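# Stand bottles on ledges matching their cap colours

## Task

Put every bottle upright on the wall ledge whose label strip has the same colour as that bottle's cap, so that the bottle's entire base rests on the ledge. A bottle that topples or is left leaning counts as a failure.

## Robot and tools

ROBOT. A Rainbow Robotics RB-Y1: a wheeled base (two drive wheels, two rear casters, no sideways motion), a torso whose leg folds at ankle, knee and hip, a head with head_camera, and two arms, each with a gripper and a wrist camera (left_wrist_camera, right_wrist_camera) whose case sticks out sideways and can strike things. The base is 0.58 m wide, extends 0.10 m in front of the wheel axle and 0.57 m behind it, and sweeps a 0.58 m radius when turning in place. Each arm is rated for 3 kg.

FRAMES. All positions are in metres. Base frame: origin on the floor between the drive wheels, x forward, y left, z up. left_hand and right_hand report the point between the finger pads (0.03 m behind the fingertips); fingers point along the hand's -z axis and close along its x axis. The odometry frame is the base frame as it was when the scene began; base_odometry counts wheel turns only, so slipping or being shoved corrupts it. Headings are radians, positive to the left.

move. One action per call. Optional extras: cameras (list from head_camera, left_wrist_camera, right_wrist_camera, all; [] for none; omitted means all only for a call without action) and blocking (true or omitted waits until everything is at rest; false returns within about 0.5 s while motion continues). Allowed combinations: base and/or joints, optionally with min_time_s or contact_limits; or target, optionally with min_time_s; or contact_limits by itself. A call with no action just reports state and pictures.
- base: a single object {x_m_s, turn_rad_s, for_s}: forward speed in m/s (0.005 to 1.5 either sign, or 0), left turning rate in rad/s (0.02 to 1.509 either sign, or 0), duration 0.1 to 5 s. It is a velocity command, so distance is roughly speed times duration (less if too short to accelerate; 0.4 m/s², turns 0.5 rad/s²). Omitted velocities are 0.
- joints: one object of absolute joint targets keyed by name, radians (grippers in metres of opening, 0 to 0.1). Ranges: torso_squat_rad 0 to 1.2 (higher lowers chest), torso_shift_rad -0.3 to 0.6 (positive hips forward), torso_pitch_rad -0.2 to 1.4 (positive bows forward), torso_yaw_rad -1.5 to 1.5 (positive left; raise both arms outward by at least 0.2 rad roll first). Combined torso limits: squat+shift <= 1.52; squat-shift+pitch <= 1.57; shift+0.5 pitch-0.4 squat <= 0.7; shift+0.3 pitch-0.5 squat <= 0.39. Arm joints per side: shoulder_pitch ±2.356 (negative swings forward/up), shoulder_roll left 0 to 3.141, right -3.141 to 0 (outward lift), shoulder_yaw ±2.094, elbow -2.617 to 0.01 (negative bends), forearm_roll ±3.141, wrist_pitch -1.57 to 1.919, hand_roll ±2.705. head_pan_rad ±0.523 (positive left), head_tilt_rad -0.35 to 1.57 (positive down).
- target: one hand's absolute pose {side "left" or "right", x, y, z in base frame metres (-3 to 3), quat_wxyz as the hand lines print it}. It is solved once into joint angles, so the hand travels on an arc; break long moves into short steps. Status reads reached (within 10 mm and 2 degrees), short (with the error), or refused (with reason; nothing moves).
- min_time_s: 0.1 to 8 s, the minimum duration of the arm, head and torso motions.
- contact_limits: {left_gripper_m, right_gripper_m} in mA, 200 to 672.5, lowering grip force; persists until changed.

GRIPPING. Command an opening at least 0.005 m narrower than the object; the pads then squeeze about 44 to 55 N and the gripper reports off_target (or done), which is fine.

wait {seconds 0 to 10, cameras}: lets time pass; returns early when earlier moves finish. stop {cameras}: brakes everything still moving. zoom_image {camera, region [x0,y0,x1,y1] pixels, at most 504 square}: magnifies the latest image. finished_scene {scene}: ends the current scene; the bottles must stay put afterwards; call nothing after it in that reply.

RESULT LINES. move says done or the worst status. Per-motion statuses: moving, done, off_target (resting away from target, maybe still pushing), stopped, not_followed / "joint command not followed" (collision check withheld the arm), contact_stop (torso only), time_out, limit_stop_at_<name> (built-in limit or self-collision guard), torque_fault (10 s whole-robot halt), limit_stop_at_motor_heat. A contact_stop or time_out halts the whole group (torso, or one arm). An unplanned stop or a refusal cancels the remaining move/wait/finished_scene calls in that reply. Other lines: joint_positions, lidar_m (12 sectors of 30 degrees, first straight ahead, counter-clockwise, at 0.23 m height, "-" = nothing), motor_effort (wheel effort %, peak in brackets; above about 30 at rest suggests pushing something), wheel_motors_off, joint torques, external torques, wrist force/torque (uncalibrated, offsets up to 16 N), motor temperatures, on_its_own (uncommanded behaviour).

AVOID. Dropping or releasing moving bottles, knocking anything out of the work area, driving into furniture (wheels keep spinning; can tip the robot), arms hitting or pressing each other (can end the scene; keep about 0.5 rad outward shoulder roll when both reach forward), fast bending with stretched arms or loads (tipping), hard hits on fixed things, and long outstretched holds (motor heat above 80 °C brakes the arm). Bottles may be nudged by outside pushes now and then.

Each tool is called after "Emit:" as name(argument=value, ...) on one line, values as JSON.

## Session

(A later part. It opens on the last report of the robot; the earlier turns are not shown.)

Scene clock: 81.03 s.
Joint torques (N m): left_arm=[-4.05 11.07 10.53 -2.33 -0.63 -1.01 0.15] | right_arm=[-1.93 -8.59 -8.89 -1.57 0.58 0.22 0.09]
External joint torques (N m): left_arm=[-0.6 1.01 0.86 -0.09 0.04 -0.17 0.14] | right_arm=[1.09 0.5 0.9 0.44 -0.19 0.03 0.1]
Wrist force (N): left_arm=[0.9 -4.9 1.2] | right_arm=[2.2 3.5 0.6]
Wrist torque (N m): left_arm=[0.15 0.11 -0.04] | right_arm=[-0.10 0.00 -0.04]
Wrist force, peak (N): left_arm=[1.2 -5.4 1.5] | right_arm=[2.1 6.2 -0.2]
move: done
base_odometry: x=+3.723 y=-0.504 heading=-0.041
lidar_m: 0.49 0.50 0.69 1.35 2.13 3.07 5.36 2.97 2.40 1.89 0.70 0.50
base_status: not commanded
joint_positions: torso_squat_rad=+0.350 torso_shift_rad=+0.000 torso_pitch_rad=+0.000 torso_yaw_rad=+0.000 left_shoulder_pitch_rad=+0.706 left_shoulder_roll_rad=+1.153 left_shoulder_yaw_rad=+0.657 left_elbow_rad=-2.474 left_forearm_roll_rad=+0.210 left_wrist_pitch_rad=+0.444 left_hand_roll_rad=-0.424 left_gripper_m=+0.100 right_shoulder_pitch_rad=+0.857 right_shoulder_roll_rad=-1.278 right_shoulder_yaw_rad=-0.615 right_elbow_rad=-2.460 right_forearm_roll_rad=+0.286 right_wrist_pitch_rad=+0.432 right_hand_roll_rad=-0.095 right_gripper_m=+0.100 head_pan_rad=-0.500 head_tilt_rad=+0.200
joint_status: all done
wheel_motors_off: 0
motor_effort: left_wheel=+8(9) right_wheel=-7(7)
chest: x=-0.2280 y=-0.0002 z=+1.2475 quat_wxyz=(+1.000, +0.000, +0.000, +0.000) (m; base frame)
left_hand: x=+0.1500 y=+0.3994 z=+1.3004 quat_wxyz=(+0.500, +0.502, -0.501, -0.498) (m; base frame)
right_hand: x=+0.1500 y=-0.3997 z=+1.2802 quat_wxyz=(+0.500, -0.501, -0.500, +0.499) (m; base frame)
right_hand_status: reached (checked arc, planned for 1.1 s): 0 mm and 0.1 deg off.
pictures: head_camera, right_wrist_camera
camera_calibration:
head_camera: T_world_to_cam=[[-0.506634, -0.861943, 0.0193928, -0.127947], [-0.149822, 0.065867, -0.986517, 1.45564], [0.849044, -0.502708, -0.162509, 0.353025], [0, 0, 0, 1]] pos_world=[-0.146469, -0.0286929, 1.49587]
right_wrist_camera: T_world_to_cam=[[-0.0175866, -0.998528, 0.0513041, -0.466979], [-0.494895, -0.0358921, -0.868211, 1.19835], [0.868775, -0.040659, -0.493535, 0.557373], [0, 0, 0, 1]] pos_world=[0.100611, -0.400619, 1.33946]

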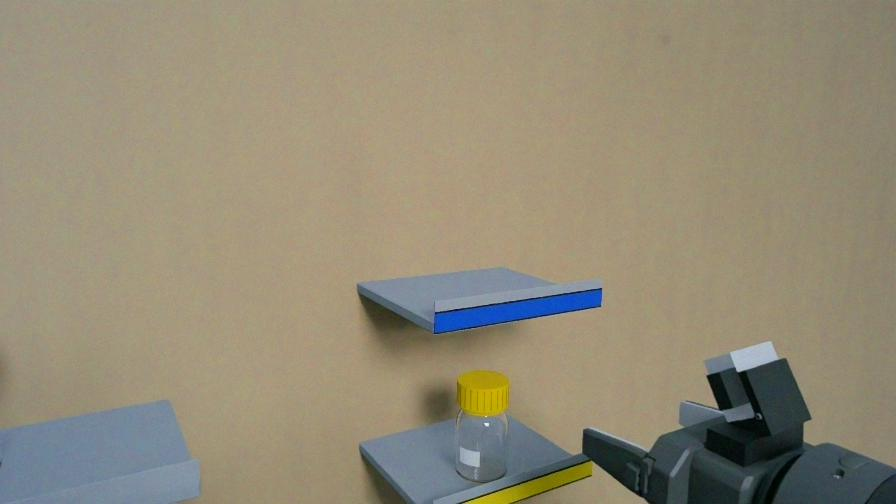

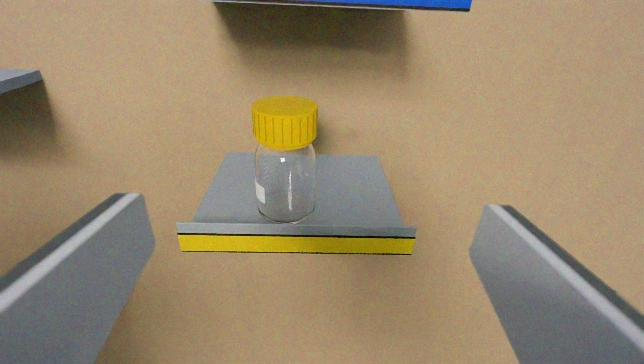

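Emit:
move(target={"side": "left", "x": 0.24, "y": 0.444, "z": 1.402, "quat_wxyz": [0.5213, 0.4777, -0.4777, -0.5213]}, min_time_s=1.2, cameras=["left_wrist_camera"])

Emit:
move(joints={"head_pan_rad": 0.5}, cameras=["head_camera"])

Scene clock: 83.13 s.
Joint torques (N m): left_arm=[-8.16 11.44 12.61 3.11 -0.85 -1.12 0.11] | right_arm=[-2.16 -9.68 -8.75 -1.54 0.54 0.15 -0.05]
External joint torques (N m): left_arm=[0.82 1.23 0.74 0.62 -0.36 0.01 0.1] | right_arm=[0.86 -0.59 1.04 0.47 -0.23 -0.04 -0.04]
Wrist force (N): left_arm=[1.0 -5.0 0.8] | right_arm=[2.0 4.8 0.7]
Wrist torque (N m): left_arm=[0.18 0.10 -0.02] | right_arm=[-0.28 -0.06 -0.03]
Wrist force, peak (N): left_arm=[1.3 -5.8 1.2] | right_arm=[3.6 5.1 0.3]
move: done
base_odometry: x=+3.723 y=-0.504 heading=-0.041
lidar_m: 0.48 0.50 0.69 1.35 2.13 3.07 5.36 2.97 2.39 1.90 0.69 0.50
base_status: not commanded
joint_positions: torso_squat_rad=+0.350 torso_shift_rad=+0.000 torso_pitch_rad=+0.000 torso_yaw_rad=+0.000 left_shoulder_pitch_rad=+0.729 left_shoulder_roll_rad=+1.690 left_shoulder_yaw_rad=+0.908 left_elbow_rad=-2.001 left_forearm_roll_rad=+0.827 left_wrist_pitch_rad=+0.373 left_hand_roll_rad=-0.581 left_gripper_m=+0.100 right_shoulder_pitch_rad=+0.857 right_shoulder_roll_rad=-1.278 right_shoulder_yaw_rad=-0.615 right_elbow_rad=-2.460 right_forearm_roll_rad=+0.286 right_wrist_pitch_rad=+0.432 right_hand_roll_rad=-0.095 right_gripper_m=+0.100 head_pan_rad=-0.500 head_tilt_rad=+0.200
joint_status: all done
wheel_motors_off: 0
motor_effort: left_wheel=+9(9) right_wheel=-6(7)
chest: x=-0.2280 y=-0.0002 z=+1.2475 quat_wxyz=(+1.000, +0.000, +0.000, +0.000) (m; base frame)
left_hand: x=+0.2401 y=+0.4437 z=+1.4022 quat_wxyz=(+0.521, +0.479, -0.478, -0.520) (m; base frame)
left_hand_status: reached (checked arc, planned for 1.2 s): 0 mm and 0.3 deg off.
right_hand: x=+0.1500 y=-0.3998 z=+1.2802 quat_wxyz=(+0.500, -0.501, -0.500, +0.499) (m; base frame)
pictures: left_wrist_camera
camera_calibration:
left_wrist_camera: T_world_to_cam=[[-0.0342196, -0.999413, -0.00174594, 0.453073], [-0.538493, 0.0199095, -0.842395, 1.32902], [0.841935, -0.0278863, -0.538858, 0.640102], [0, 0, 0, 1]] pos_world=[0.192245, 0.444197, 1.46527]

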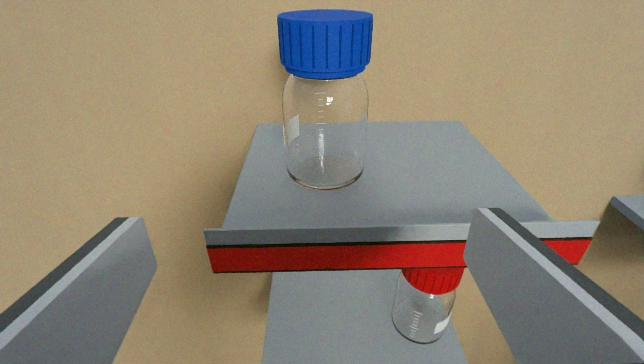

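Scene clock: 84.47 s.
Joint torques (N m): left_arm=[-8.14 11.01 12.14 2.97 -0.76 -1.11 0.19] | right_arm=[-2.16 -9.58 -8.8 -1.86 0.51 0.16 0.06]
External joint torques (N m): left_arm=[0.82 0.8 0.27 0.49 -0.27 0.02 0.17] | right_arm=[0.87 -0.49 0.99 0.15 -0.26 -0.03 0.07]
Wrist force (N): left_arm=[1.2 -5.4 0.8] | right_arm=[2.5 5.1 0.8]
Wrist torque (N m): left_arm=[0.22 0.14 -0.01] | right_arm=[-0.30 -0.01 -0.01]
Wrist force, peak (N): left_arm=[1.2 -5.4 0.8] | right_arm=[2.5 5.7 1.0]
move: done
base_odometry: x=+3.723 y=-0.504 heading=-0.041
lidar_m: 0.48 0.50 0.69 1.35 2.13 3.07 5.36 2.98 2.39 1.90 0.69 0.50
base_status: not commanded
joint_positions: torso_squat_rad=+0.350 torso_shift_rad=+0.000 torso_pitch_rad=+0.000 torso_yaw_rad=+0.000 left_shoulder_pitch_rad=+0.729 left_shoulder_roll_rad=+1.690 left_shoulder_yaw_rad=+0.908 left_elbow_rad=-2.001 left_forearm_roll_rad=+0.827 left_wrist_pitch_rad=+0.373 left_hand_roll_rad=-0.581 left_gripper_m=+0.100 right_shoulder_pitch_rad=+0.857 right_shoulder_roll_rad=-1.278 right_shoulder_yaw_rad=-0.615 right_elbow_rad=-2.460 right_forearm_roll_rad=+0.286 right_wrist_pitch_rad=+0.432 right_hand_roll_rad=-0.095 right_gripper_m=+0.100 head_pan_rad=+0.500 head_tilt_rad=+0.200
joint_status: all done
wheel_motors_off: 0
motor_effort: left_wheel=+9(9) right_wheel=-5(7)
chest: x=-0.2280 y=-0.0002 z=+1.2475 quat_wxyz=(+1.000, +0.000, +0.000, +0.000) (m; base frame)
left_hand: x=+0.2401 y=+0.4437 z=+1.4022 quat_wxyz=(+0.521, +0.479, -0.478, -0.520) (m; base frame)
right_hand: x=+0.1500 y=-0.3998 z=+1.2802 quat_wxyz=(+0.500, -0.501, -0.500, +0.499) (m; base frame)
pictures: head_camera
camera_calibration:
head_camera: T_world_to_cam=[[0.451569, -0.892025, 0.0194314, 0.0694257], [-0.135726, -0.0902006, -0.986632, 1.4587], [0.881853, 0.442895, -0.161802, 0.359142], [0, 0, 0, 1]] pos_world=[-0.150077, 0.0344432, 1.49596]

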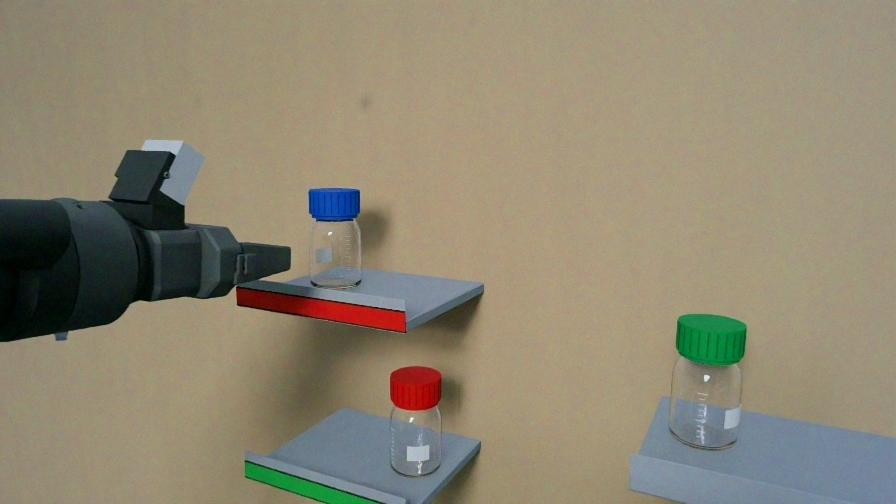

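Emit:
move(target={"side": "left", "x": 0.33, "y": 0.434, "z": 1.402, "quat_wxyz": [0.5213, 0.4777, -0.4777, -0.5213]}, min_time_s=1.0, cameras=["left_wrist_camera"])

Emit:
move(target={"side": "left", "x": 0.381, "y": 0.434, "z": 1.402, "quat_wxyz": [0.5213, 0.4777, -0.4777, -0.5213]}, min_time_s=0.8, cameras=["left_wrist_camera", "head_camera"])

Scene clock: 86.93 s.
Joint torques (N m): left_arm=[-14.99 3.87 12.47 5.63 -0.46 0.1 0.14] | right_arm=[-2.19 -9.3 -8.68 -1.82 0.77 0.28 0.02]
External joint torques (N m): left_arm=[-0.45 0.66 0.96 0.93 -0.13 0.03 0.13] | right_arm=[0.83 -0.21 1.11 0.19 0 0.09 0.03]
Wrist force (N): left_arm=[1.0 -4.9 0.6] | right_arm=[2.7 4.4 0.9]
Wrist torque (N m): left_arm=[0.17 0.13 -0.17] | right_arm=[-0.25 0.01 -0.08]
Wrist force, peak (N): left_arm=[1.1 -5.7 0.7] | right_arm=[3.1 5.3 1.3]
move: done
base_odometry: x=+3.723 y=-0.504 heading=-0.041
lidar_m: 0.48 0.50 0.70 1.36 2.13 3.07 5.36 2.98 2.39 1.89 0.69 0.50
base_status: not commanded
joint_positions: torso_squat_rad=+0.350 torso_shift_rad=+0.000 torso_pitch_rad=+0.000 torso_yaw_rad=+0.000 left_shoulder_pitch_rad=+1.041 left_shoulder_roll_rad=+2.097 left_shoulder_yaw_rad=+1.027 left_elbow_rad=-1.662 left_forearm_roll_rad=+0.412 left_wrist_pitch_rad=+0.215 left_hand_roll_rad=+0.039 left_gripper_m=+0.100 right_shoulder_pitch_rad=+0.857 right_shoulder_roll_rad=-1.278 right_shoulder_yaw_rad=-0.615 right_elbow_rad=-2.460 right_forearm_roll_rad=+0.286 right_wrist_pitch_rad=+0.432 right_hand_roll_rad=-0.095 right_gripper_m=+0.100 head_pan_rad=+0.500 head_tilt_rad=+0.200
joint_status: all done
wheel_motors_off: 0
motor_effort: left_wheel=+9(9) right_wheel=-5(7)
chest: x=-0.2280 y=-0.0002 z=+1.2475 quat_wxyz=(+1.000, +0.000, +0.000, +0.000) (m; base frame)
left_hand: x=+0.3299 y=+0.4340 z=+1.4026 quat_wxyz=(+0.524, +0.473, -0.474, -0.526) (m; base frame)
left_hand_status: reached (checked arc, planned for 1.0 s): 1 mm and 1.0 deg off.
right_hand: x=+0.1500 y=-0.3998 z=+1.2801 quat_wxyz=(+0.500, -0.501, -0.500, +0.499) (m; base frame)
pictures: left_wrist_camera
camera_calibration:
left_wrist_camera: T_world_to_cam=[[-0.03874, -0.999247, -0.00201479, 0.448204], [-0.555834, 0.0232247, -0.830969, 1.36607], [0.83039, -0.0310718, -0.556316, 0.594084], [0, 0, 0, 1]] pos_world=[0.283349, 0.434599, 1.46656]

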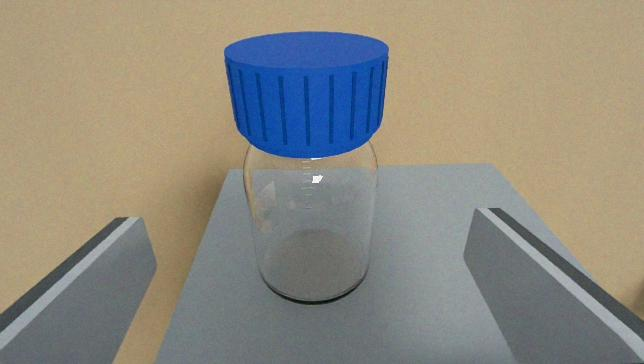

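Scene clock: 88.07 s.
Joint torques (N m): left_arm=[-18.04 -0.28 11.77 6.12 -0.3 0.41 0.27] | right_arm=[-1.97 -9.51 -9.13 -1.68 0.58 0.02 -0.01]
External joint torques (N m): left_arm=[-0.3 0.67 1.01 0.84 -0.12 0 0.25] | right_arm=[1.05 -0.42 0.66 0.33 -0.19 -0.17 0]
Wrist force (N): left_arm=[1.0 -5.1 0.7] | right_arm=[2.8 4.6 0.3]
Wrist torque (N m): left_arm=[0.20 0.11 -0.17] | right_arm=[-0.18 0.04 -0.04]
Wrist force, peak (N): left_arm=[1.3 -6.0 0.1] | right_arm=[3.1 4.8 1.1]
move: done
base_odometry: x=+3.723 y=-0.504 heading=-0.041
lidar_m: 0.48 0.51 0.70 1.35 2.13 3.06 5.36 2.97 2.40 1.90 0.69 0.50
base_status: not commanded
joint_positions: torso_squat_rad=+0.350 torso_shift_rad=+0.000 torso_pitch_rad=+0.000 torso_yaw_rad=+0.000 left_shoulder_pitch_rad=+1.217 left_shoulder_roll_rad=+2.287 left_shoulder_yaw_rad=+1.145 left_elbow_rad=-1.406 left_forearm_roll_rad=+0.292 left_wrist_pitch_rad=+0.140 left_hand_roll_rad=+0.209 left_gripper_m=+0.100 right_shoulder_pitch_rad=+0.857 right_shoulder_roll_rad=-1.278 right_shoulder_yaw_rad=-0.615 right_elbow_rad=-2.460 right_forearm_roll_rad=+0.286 right_wrist_pitch_rad=+0.432 right_hand_roll_rad=-0.095 right_gripper_m=+0.100 head_pan_rad=+0.500 head_tilt_rad=+0.200
joint_status: all done
wheel_motors_off: 0
motor_effort: left_wheel=+9(9) right_wheel=-6(7)
chest: x=-0.2280 y=-0.0002 z=+1.2475 quat_wxyz=(+1.000, +0.000, +0.000, +0.000) (m; base frame)
left_hand: x=+0.3807 y=+0.4344 z=+1.4023 quat_wxyz=(+0.524, +0.476, -0.475, -0.523) (m; base frame)
left_hand_status: reached (checked arc, planned for 0.8 s): 1 mm and 0.6 deg off.
right_hand: x=+0.1500 y=-0.3998 z=+1.2801 quat_wxyz=(+0.500, -0.501, -0.500, +0.499) (m; base frame)
pictures: head_camera, left_wrist_camera
camera_calibration:
head_camera: T_world_to_cam=[[0.451569, -0.892025, 0.0194314, 0.0694257], [-0.135726, -0.0902006, -0.986632, 1.4587], [0.881853, 0.442895, -0.161802, 0.359142], [0, 0, 0, 1]] pos_world=[-0.150077, 0.0344432, 1.49596]
left_wrist_camera: T_world_to_cam=[[-0.0340129, -0.999419, -0.00201925, 0.448861], [-0.550075, 0.0204073, -0.834866, 1.39861], [0.834423, -0.0272855, -0.550449, 0.540289], [0, 0, 0, 1]] pos_world=[0.333779, 0.434801, 1.46596]

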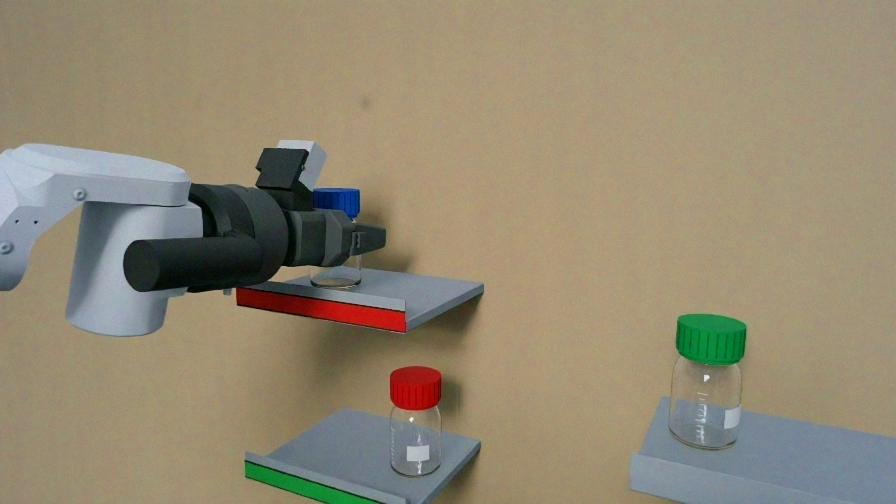

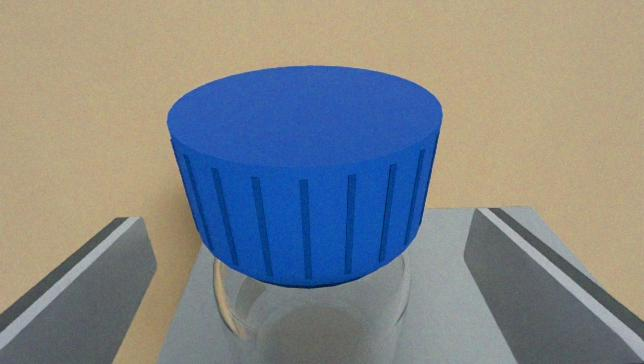

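Emit:
move(target={"side": "left", "x": 0.389, "y": 0.434, "z": 1.402, "quat_wxyz": [0.5213, 0.4777, -0.4777, -0.5213]}, min_time_s=0.5, cameras=[])

Emit:
move(joints={"left_gripper_m": 0.04}, cameras=["left_wrist_camera"])

Scene clock: 94.33 s.
Joint torques (N m): left_arm=[-18.37 -0.24 11.93 6.19 -0.44 0.3 0.57] | right_arm=[-1.69 -9.26 -8.81 -1.89 0.59 0.11 -0.09]
External joint torques (N m): left_arm=[-0.15 1.48 1.29 0.91 -0.28 -0.16 0.56] | right_arm=[1.33 -0.18 0.98 0.12 -0.18 -0.08 -0.08]
Wrist force (N): left_arm=[1.4 -5.2 0.6] | right_arm=[2.8 4.9 1.0]
Wrist torque (N m): left_arm=[0.22 0.19 -0.16] | right_arm=[-0.30 0.02 -0.08]
Wrist force, peak (N): left_arm=[1.6 -5.4 0.8] | right_arm=[3.2 5.2 0.7]
move: done
base_odometry: x=+3.723 y=-0.504 heading=-0.041
lidar_m: 0.48 0.50 0.69 1.35 2.14 3.07 5.35 2.97 2.39 1.91 0.70 0.51
base_status: not commanded
joint_positions: torso_squat_rad=+0.350 torso_shift_rad=+0.000 torso_pitch_rad=+0.000 torso_yaw_rad=+0.000 left_shoulder_pitch_rad=+1.252 left_shoulder_roll_rad=+2.314 left_shoulder_yaw_rad=+1.176 left_elbow_rad=-1.365 left_forearm_roll_rad=+0.271 left_wrist_pitch_rad=+0.130 left_hand_roll_rad=+0.230 left_gripper_m=+0.100 right_shoulder_pitch_rad=+0.857 right_shoulder_roll_rad=-1.278 right_shoulder_yaw_rad=-0.615 right_elbow_rad=-2.460 right_forearm_roll_rad=+0.286 right_wrist_pitch_rad=+0.432 right_hand_roll_rad=-0.095 right_gripper_m=+0.100 head_pan_rad=+0.500 head_tilt_rad=+0.200
joint_status: all done
wheel_motors_off: 0
motor_effort: left_wheel=+9(9) right_wheel=-6(7)
chest: x=-0.2280 y=-0.0002 z=+1.2475 quat_wxyz=(+1.000, +0.000, +0.000, +0.000) (m; base frame)
left_hand: x=+0.3884 y=+0.4339 z=+1.4018 quat_wxyz=(+0.523, +0.477, -0.476, -0.522) (m; base frame)
left_hand_status: reached (checked arc, planned for 0.5 s): 1 mm and 0.3 deg off.
right_hand: x=+0.1500 y=-0.3998 z=+1.2801 quat_wxyz=(+0.500, -0.501, -0.500, +0.499) (m; base frame)
pictures: none
No camera images: "cameras" was empty.

Scene clock: 95.53 s.
Joint torques (N m): left_arm=[-18.39 -0.64 12.03 5.83 -0.44 0.27 0.58] | right_arm=[-2.24 -9.26 -8.81 -1.74 0.58 0.32 -0.11]
External joint torques (N m): left_arm=[-0.18 1.08 1.38 0.55 -0.27 -0.18 0.57] | right_arm=[0.78 -0.18 0.98 0.27 -0.19 0.13 -0.11]
Wrist force (N): left_arm=[1.5 -4.7 0.9] | right_arm=[1.9 3.7 0.6]
Wrist torque (N m): left_arm=[0.19 0.16 -0.11] | right_arm=[-0.11 -0.09 -0.04]
Wrist force, peak (N): left_arm=[1.3 -5.4 0.7] | right_arm=[3.3 4.8 0.4]
move: off_target
base_odometry: x=+3.723 y=-0.504 heading=-0.041
lidar_m: 0.48 0.50 0.70 1.35 2.14 3.07 5.36 2.97 2.40 1.90 0.69 0.50
base_status: not commanded
joint_positions: torso_squat_rad=+0.350 torso_shift_rad=+0.000 torso_pitch_rad=+0.000 torso_yaw_rad=+0.000 left_shoulder_pitch_rad=+1.252 left_shoulder_roll_rad=+2.314 left_shoulder_yaw_rad=+1.176 left_elbow_rad=-1.365 left_forearm_roll_rad=+0.271 left_wrist_pitch_rad=+0.130 left_hand_roll_rad=+0.230 left_gripper_m=+0.055 right_shoulder_pitch_rad=+0.857 right_shoulder_roll_rad=-1.278 right_shoulder_yaw_rad=-0.615 right_elbow_rad=-2.460 right_forearm_roll_rad=+0.286 right_wrist_pitch_rad=+0.432 right_hand_roll_rad=-0.095 right_gripper_m=+0.100 head_pan_rad=+0.500 head_tilt_rad=+0.200
joint_status: left_gripper_m off_target (ended at +0.055, target +0.040)
wheel_motors_off: 0
motor_effort: left_wheel=+9(9) right_wheel=-6(8)
chest: x=-0.2280 y=-0.0002 z=+1.2475 quat_wxyz=(+1.000, +0.000, +0.000, +0.000) (m; base frame)
left_hand: x=+0.3884 y=+0.4339 z=+1.4018 quat_wxyz=(+0.523, +0.477, -0.476, -0.522) (m; base frame)
right_hand: x=+0.1500 y=-0.3998 z=+1.2801 quat_wxyz=(+0.500, -0.501, -0.500, +0.499) (m; base frame)
pictures: left_wrist_camera
camera_calibration:
left_wrist_camera: T_world_to_cam=[[-0.0346251, -0.9994, -0.0012834, 0.447827], [-0.54657, 0.0200115, -0.837175, 1.40442], [0.836698, -0.0282858, -0.546934, 0.528294], [0, 0, 0, 1]] pos_world=[0.3411, 0.434396, 1.46527]

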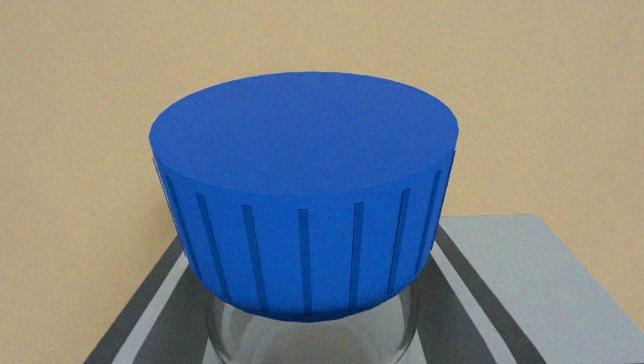

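Emit:
move(target={"side": "left", "x": 0.387, "y": 0.434, "z": 1.436, "quat_wxyz": [0.5213, 0.4777, -0.4777, -0.5213]}, min_time_s=0.7, cameras=[])

Emit:
move(target={"side": "left", "x": 0.27, "y": 0.41, "z": 1.438, "quat_wxyz": [0.5213, 0.4777, -0.4777, -0.5213]}, min_time_s=1.0, cameras=["head_camera"])

Emit:
move(target={"side": "left", "x": 0.13, "y": 0.33, "z": 1.44, "quat_wxyz": [0.5213, 0.4777, -0.4777, -0.5213]}, min_time_s=1.0, cameras=["head_camera", "left_wrist_camera"])

Scene clock: 98.40 s.
Joint torques (N m): left_arm=[-19.44 3.09 8.8 7.18 -0.21 0.23 0.04] | right_arm=[-2.04 -9.65 -8.78 -1.76 0.6 0.38 -0.03]
External joint torques (N m): left_arm=[-1.38 1.3 -1.08 0.92 -0.17 -0.14 0.03] | right_arm=[0.98 -0.57 1.02 0.25 -0.17 0.19 -0.03]
Wrist force (N): left_arm=[1.1 -6.6 0.8] | right_arm=[1.8 4.5 0.8]
Wrist torque (N m): left_arm=[0.17 0.13 -0.02] | right_arm=[-0.23 -0.09 -0.04]
Wrist force, peak (N): left_arm=[1.4 -7.0 0.5] | right_arm=[3.2 5.5 0.8]
move: done
base_odometry: x=+3.723 y=-0.504 heading=-0.041
lidar_m: 0.48 0.50 0.69 1.36 2.13 3.07 5.36 2.97 2.40 1.90 0.69 0.50
base_status: not commanded
joint_positions: torso_squat_rad=+0.350 torso_shift_rad=+0.000 torso_pitch_rad=+0.000 torso_yaw_rad=+0.000 left_shoulder_pitch_rad=+1.023 left_shoulder_roll_rad=+2.351 left_shoulder_yaw_rad=+0.936 left_elbow_rad=-1.317 left_forearm_roll_rad=+0.411 left_wrist_pitch_rad=+0.070 left_hand_roll_rad=+0.190 left_gripper_m=+0.055 right_shoulder_pitch_rad=+0.857 right_shoulder_roll_rad=-1.278 right_shoulder_yaw_rad=-0.615 right_elbow_rad=-2.460 right_forearm_roll_rad=+0.286 right_wrist_pitch_rad=+0.432 right_hand_roll_rad=-0.095 right_gripper_m=+0.100 head_pan_rad=+0.500 head_tilt_rad=+0.200
joint_status: all done
wheel_motors_off: 0
motor_effort: left_wheel=+9(9) right_wheel=-6(7)
chest: x=-0.2280 y=-0.0002 z=+1.2475 quat_wxyz=(+1.000, +0.000, +0.000, +0.000) (m; base frame)
left_hand: x=+0.3868 y=+0.4342 z=+1.4364 quat_wxyz=(+0.520, +0.479, -0.479, -0.520) (m; base frame)
left_hand_status: reached (checked arc, planned for 0.7 s): 0 mm and 0.2 deg off.
right_hand: x=+0.1500 y=-0.3998 z=+1.2801 quat_wxyz=(+0.500, -0.501, -0.500, +0.499) (m; base frame)
pictures: none
No camera images: "cameras" was empty.

Scene clock: 99.83 s.
Joint torques (N m): left_arm=[-11.97 9.06 12.99 3.73 -0.98 -1.19 0.48] | right_arm=[-1.8 -9.33 -8.69 -1.9 0.76 0.21 0]
External joint torques (N m): left_arm=[-0.96 1.24 1.42 -0.16 -0.33 -0.38 0.47] | right_arm=[1.22 -0.25 1.1 0.11 -0.01 0.02 0.01]
Wrist force (N): left_arm=[0.9 -6.7 0.5] | right_arm=[2.6 4.5 1.1]
Wrist torque (N m): left_arm=[0.18 0.10 -0.02] | right_arm=[-0.20 -0.02 -0.05]
Wrist force, peak (N): left_arm=[1.3 -8.2 0.2] | right_arm=[3.2 5.7 0.6]
move: done
base_odometry: x=+3.723 y=-0.504 heading=-0.041
lidar_m: 0.48 0.50 0.69 1.36 2.13 3.06 5.35 2.98 2.40 1.90 0.69 0.51
base_status: not commanded
joint_positions: torso_squat_rad=+0.350 torso_shift_rad=+0.000 torso_pitch_rad=+0.000 torso_yaw_rad=+0.000 left_shoulder_pitch_rad=+0.786 left_shoulder_roll_rad=+1.881 left_shoulder_yaw_rad=+1.009 left_elbow_rad=-1.937 left_forearm_roll_rad=+0.788 left_wrist_pitch_rad=+0.430 left_hand_roll_rad=-0.405 left_gripper_m=+0.055 right_shoulder_pitch_rad=+0.857 right_shoulder_roll_rad=-1.278 right_shoulder_yaw_rad=-0.615 right_elbow_rad=-2.460 right_forearm_roll_rad=+0.286 right_wrist_pitch_rad=+0.432 right_hand_roll_rad=-0.095 right_gripper_m=+0.100 head_pan_rad=+0.500 head_tilt_rad=+0.200
joint_status: all done
wheel_motors_off: 0
motor_effort: left_wheel=+9(9) right_wheel=-7(7)
chest: x=-0.2280 y=-0.0002 z=+1.2475 quat_wxyz=(+1.000, +0.000, +0.000, +0.000) (m; base frame)
left_hand: x=+0.2700 y=+0.4098 z=+1.4378 quat_wxyz=(+0.521, +0.480, -0.479, -0.519) (m; base frame)
left_hand_status: reached (checked arc, planned for 1.0 s): 0 mm and 0.4 deg off.
right_hand: x=+0.1501 y=-0.3997 z=+1.2801 quat_wxyz=(+0.500, -0.501, -0.500, +0.499) (m; base frame)
pictures: head_camera
camera_calibration:
head_camera: T_world_to_cam=[[0.451577, -0.892019, 0.0194749, 0.0693167], [-0.135793, -0.090284, -0.986615, 1.45868], [0.881838, 0.442888, -0.1619, 0.359197], [0, 0, 0, 1]] pos_world=[-0.149977, 0.0344434, 1.49596]

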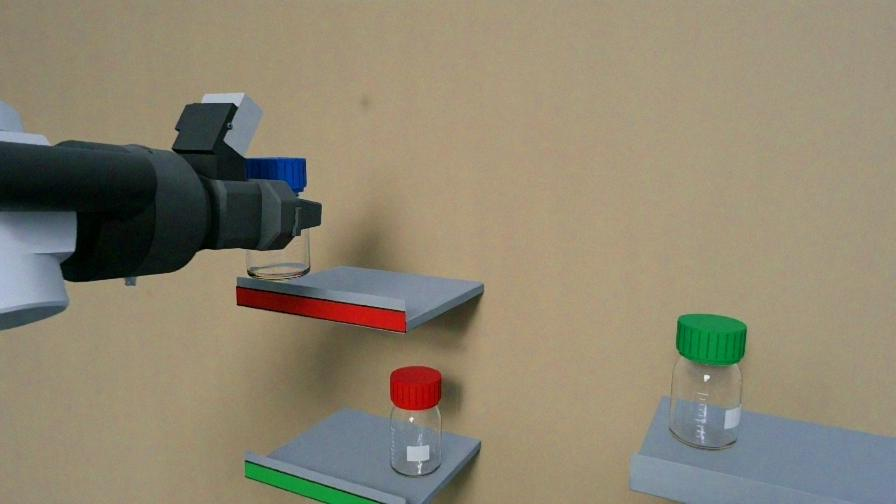

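Scene clock: 101.17 s.
Joint torques (N m): left_arm=[-5.32 10.09 8.6 5.13 -1.7 -1.46 0.14] | right_arm=[-1.84 -9.79 -8.77 -1.69 0.65 0.41 0.08]
External joint torques (N m): left_arm=[-0.82 1.04 0.91 0.15 -0.33 -0.47 0.13] | right_arm=[1.18 -0.7 1.02 0.32 -0.12 0.22 0.09]
Wrist force (N): left_arm=[0.9 -6.7 0.5] | right_arm=[1.9 4.8 1.3]
Wrist torque (N m): left_arm=[0.20 0.13 -0.02] | right_arm=[-0.24 -0.06 -0.07]
Wrist force, peak (N): left_arm=[1.0 -7.7 -0.3] | right_arm=[2.7 5.3 1.2]
move: done
base_odometry: x=+3.723 y=-0.504 heading=-0.041
lidar_m: 0.48 0.50 0.69 1.36 2.13 3.06 5.36 2.97 2.40 1.89 0.69 0.50
base_status: not commanded
joint_positions: torso_squat_rad=+0.350 torso_shift_rad=+0.000 torso_pitch_rad=+0.000 torso_yaw_rad=+0.000 left_shoulder_pitch_rad=+0.650 left_shoulder_roll_rad=+1.522 left_shoulder_yaw_rad=+1.318 left_elbow_rad=-2.552 left_forearm_roll_rad=+1.013 left_wrist_pitch_rad=+0.960 left_hand_roll_rad=-0.501 left_gripper_m=+0.055 right_shoulder_pitch_rad=+0.857 right_shoulder_roll_rad=-1.278 right_shoulder_yaw_rad=-0.615 right_elbow_rad=-2.460 right_forearm_roll_rad=+0.286 right_wrist_pitch_rad=+0.432 right_hand_roll_rad=-0.095 right_gripper_m=+0.100 head_pan_rad=+0.500 head_tilt_rad=+0.200
joint_status: all done
wheel_motors_off: 0
motor_effort: left_wheel=+9(9) right_wheel=-7(8)
chest: x=-0.2280 y=-0.0002 z=+1.2475 quat_wxyz=(+1.000, +0.000, +0.000, +0.000) (m; base frame)
left_hand: x=+0.1300 y=+0.3300 z=+1.4399 quat_wxyz=(+0.521, +0.478, -0.478, -0.521) (m; base frame)
left_hand_status: reached (checked arc, planned for 1.0 s): 0 mm and 0.0 deg off.
right_hand: x=+0.1500 y=-0.3998 z=+1.2801 quat_wxyz=(+0.500, -0.501, -0.500, +0.499) (m; base frame)
pictures: head_camera, left_wrist_camera
camera_calibration:
head_camera: T_world_to_cam=[[0.451577, -0.892019, 0.0194749, 0.0693167], [-0.135793, -0.090284, -0.986615, 1.45868], [0.881838, 0.442888, -0.1619, 0.359197], [0, 0, 0, 1]] pos_world=[-0.149977, 0.0344434, 1.49596]
left_wrist_camera: T_world_to_cam=[[-0.0361912, -0.999343, -0.00187735, 0.336085], [-0.542244, 0.0212153, -0.839953, 1.30019], [0.839441, -0.0293809, -0.542656, 0.756169], [0, 0, 0, 1]] pos_world=[0.0824248, 0.330497, 1.50307]

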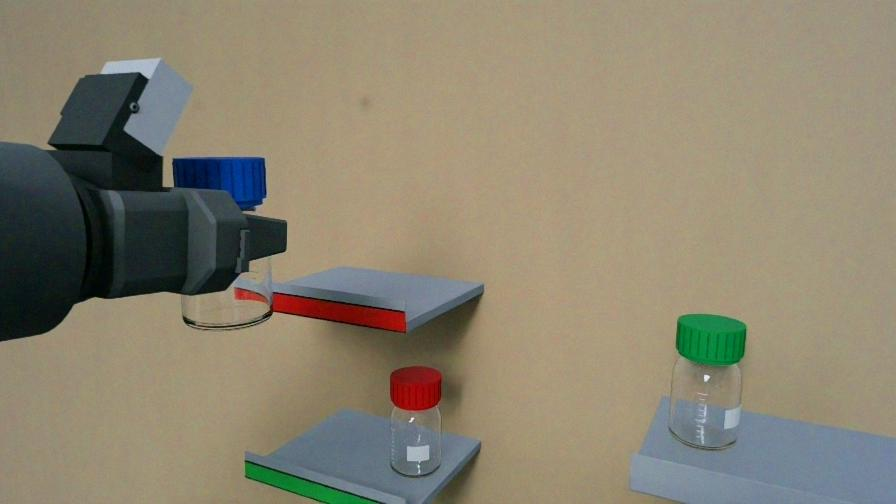

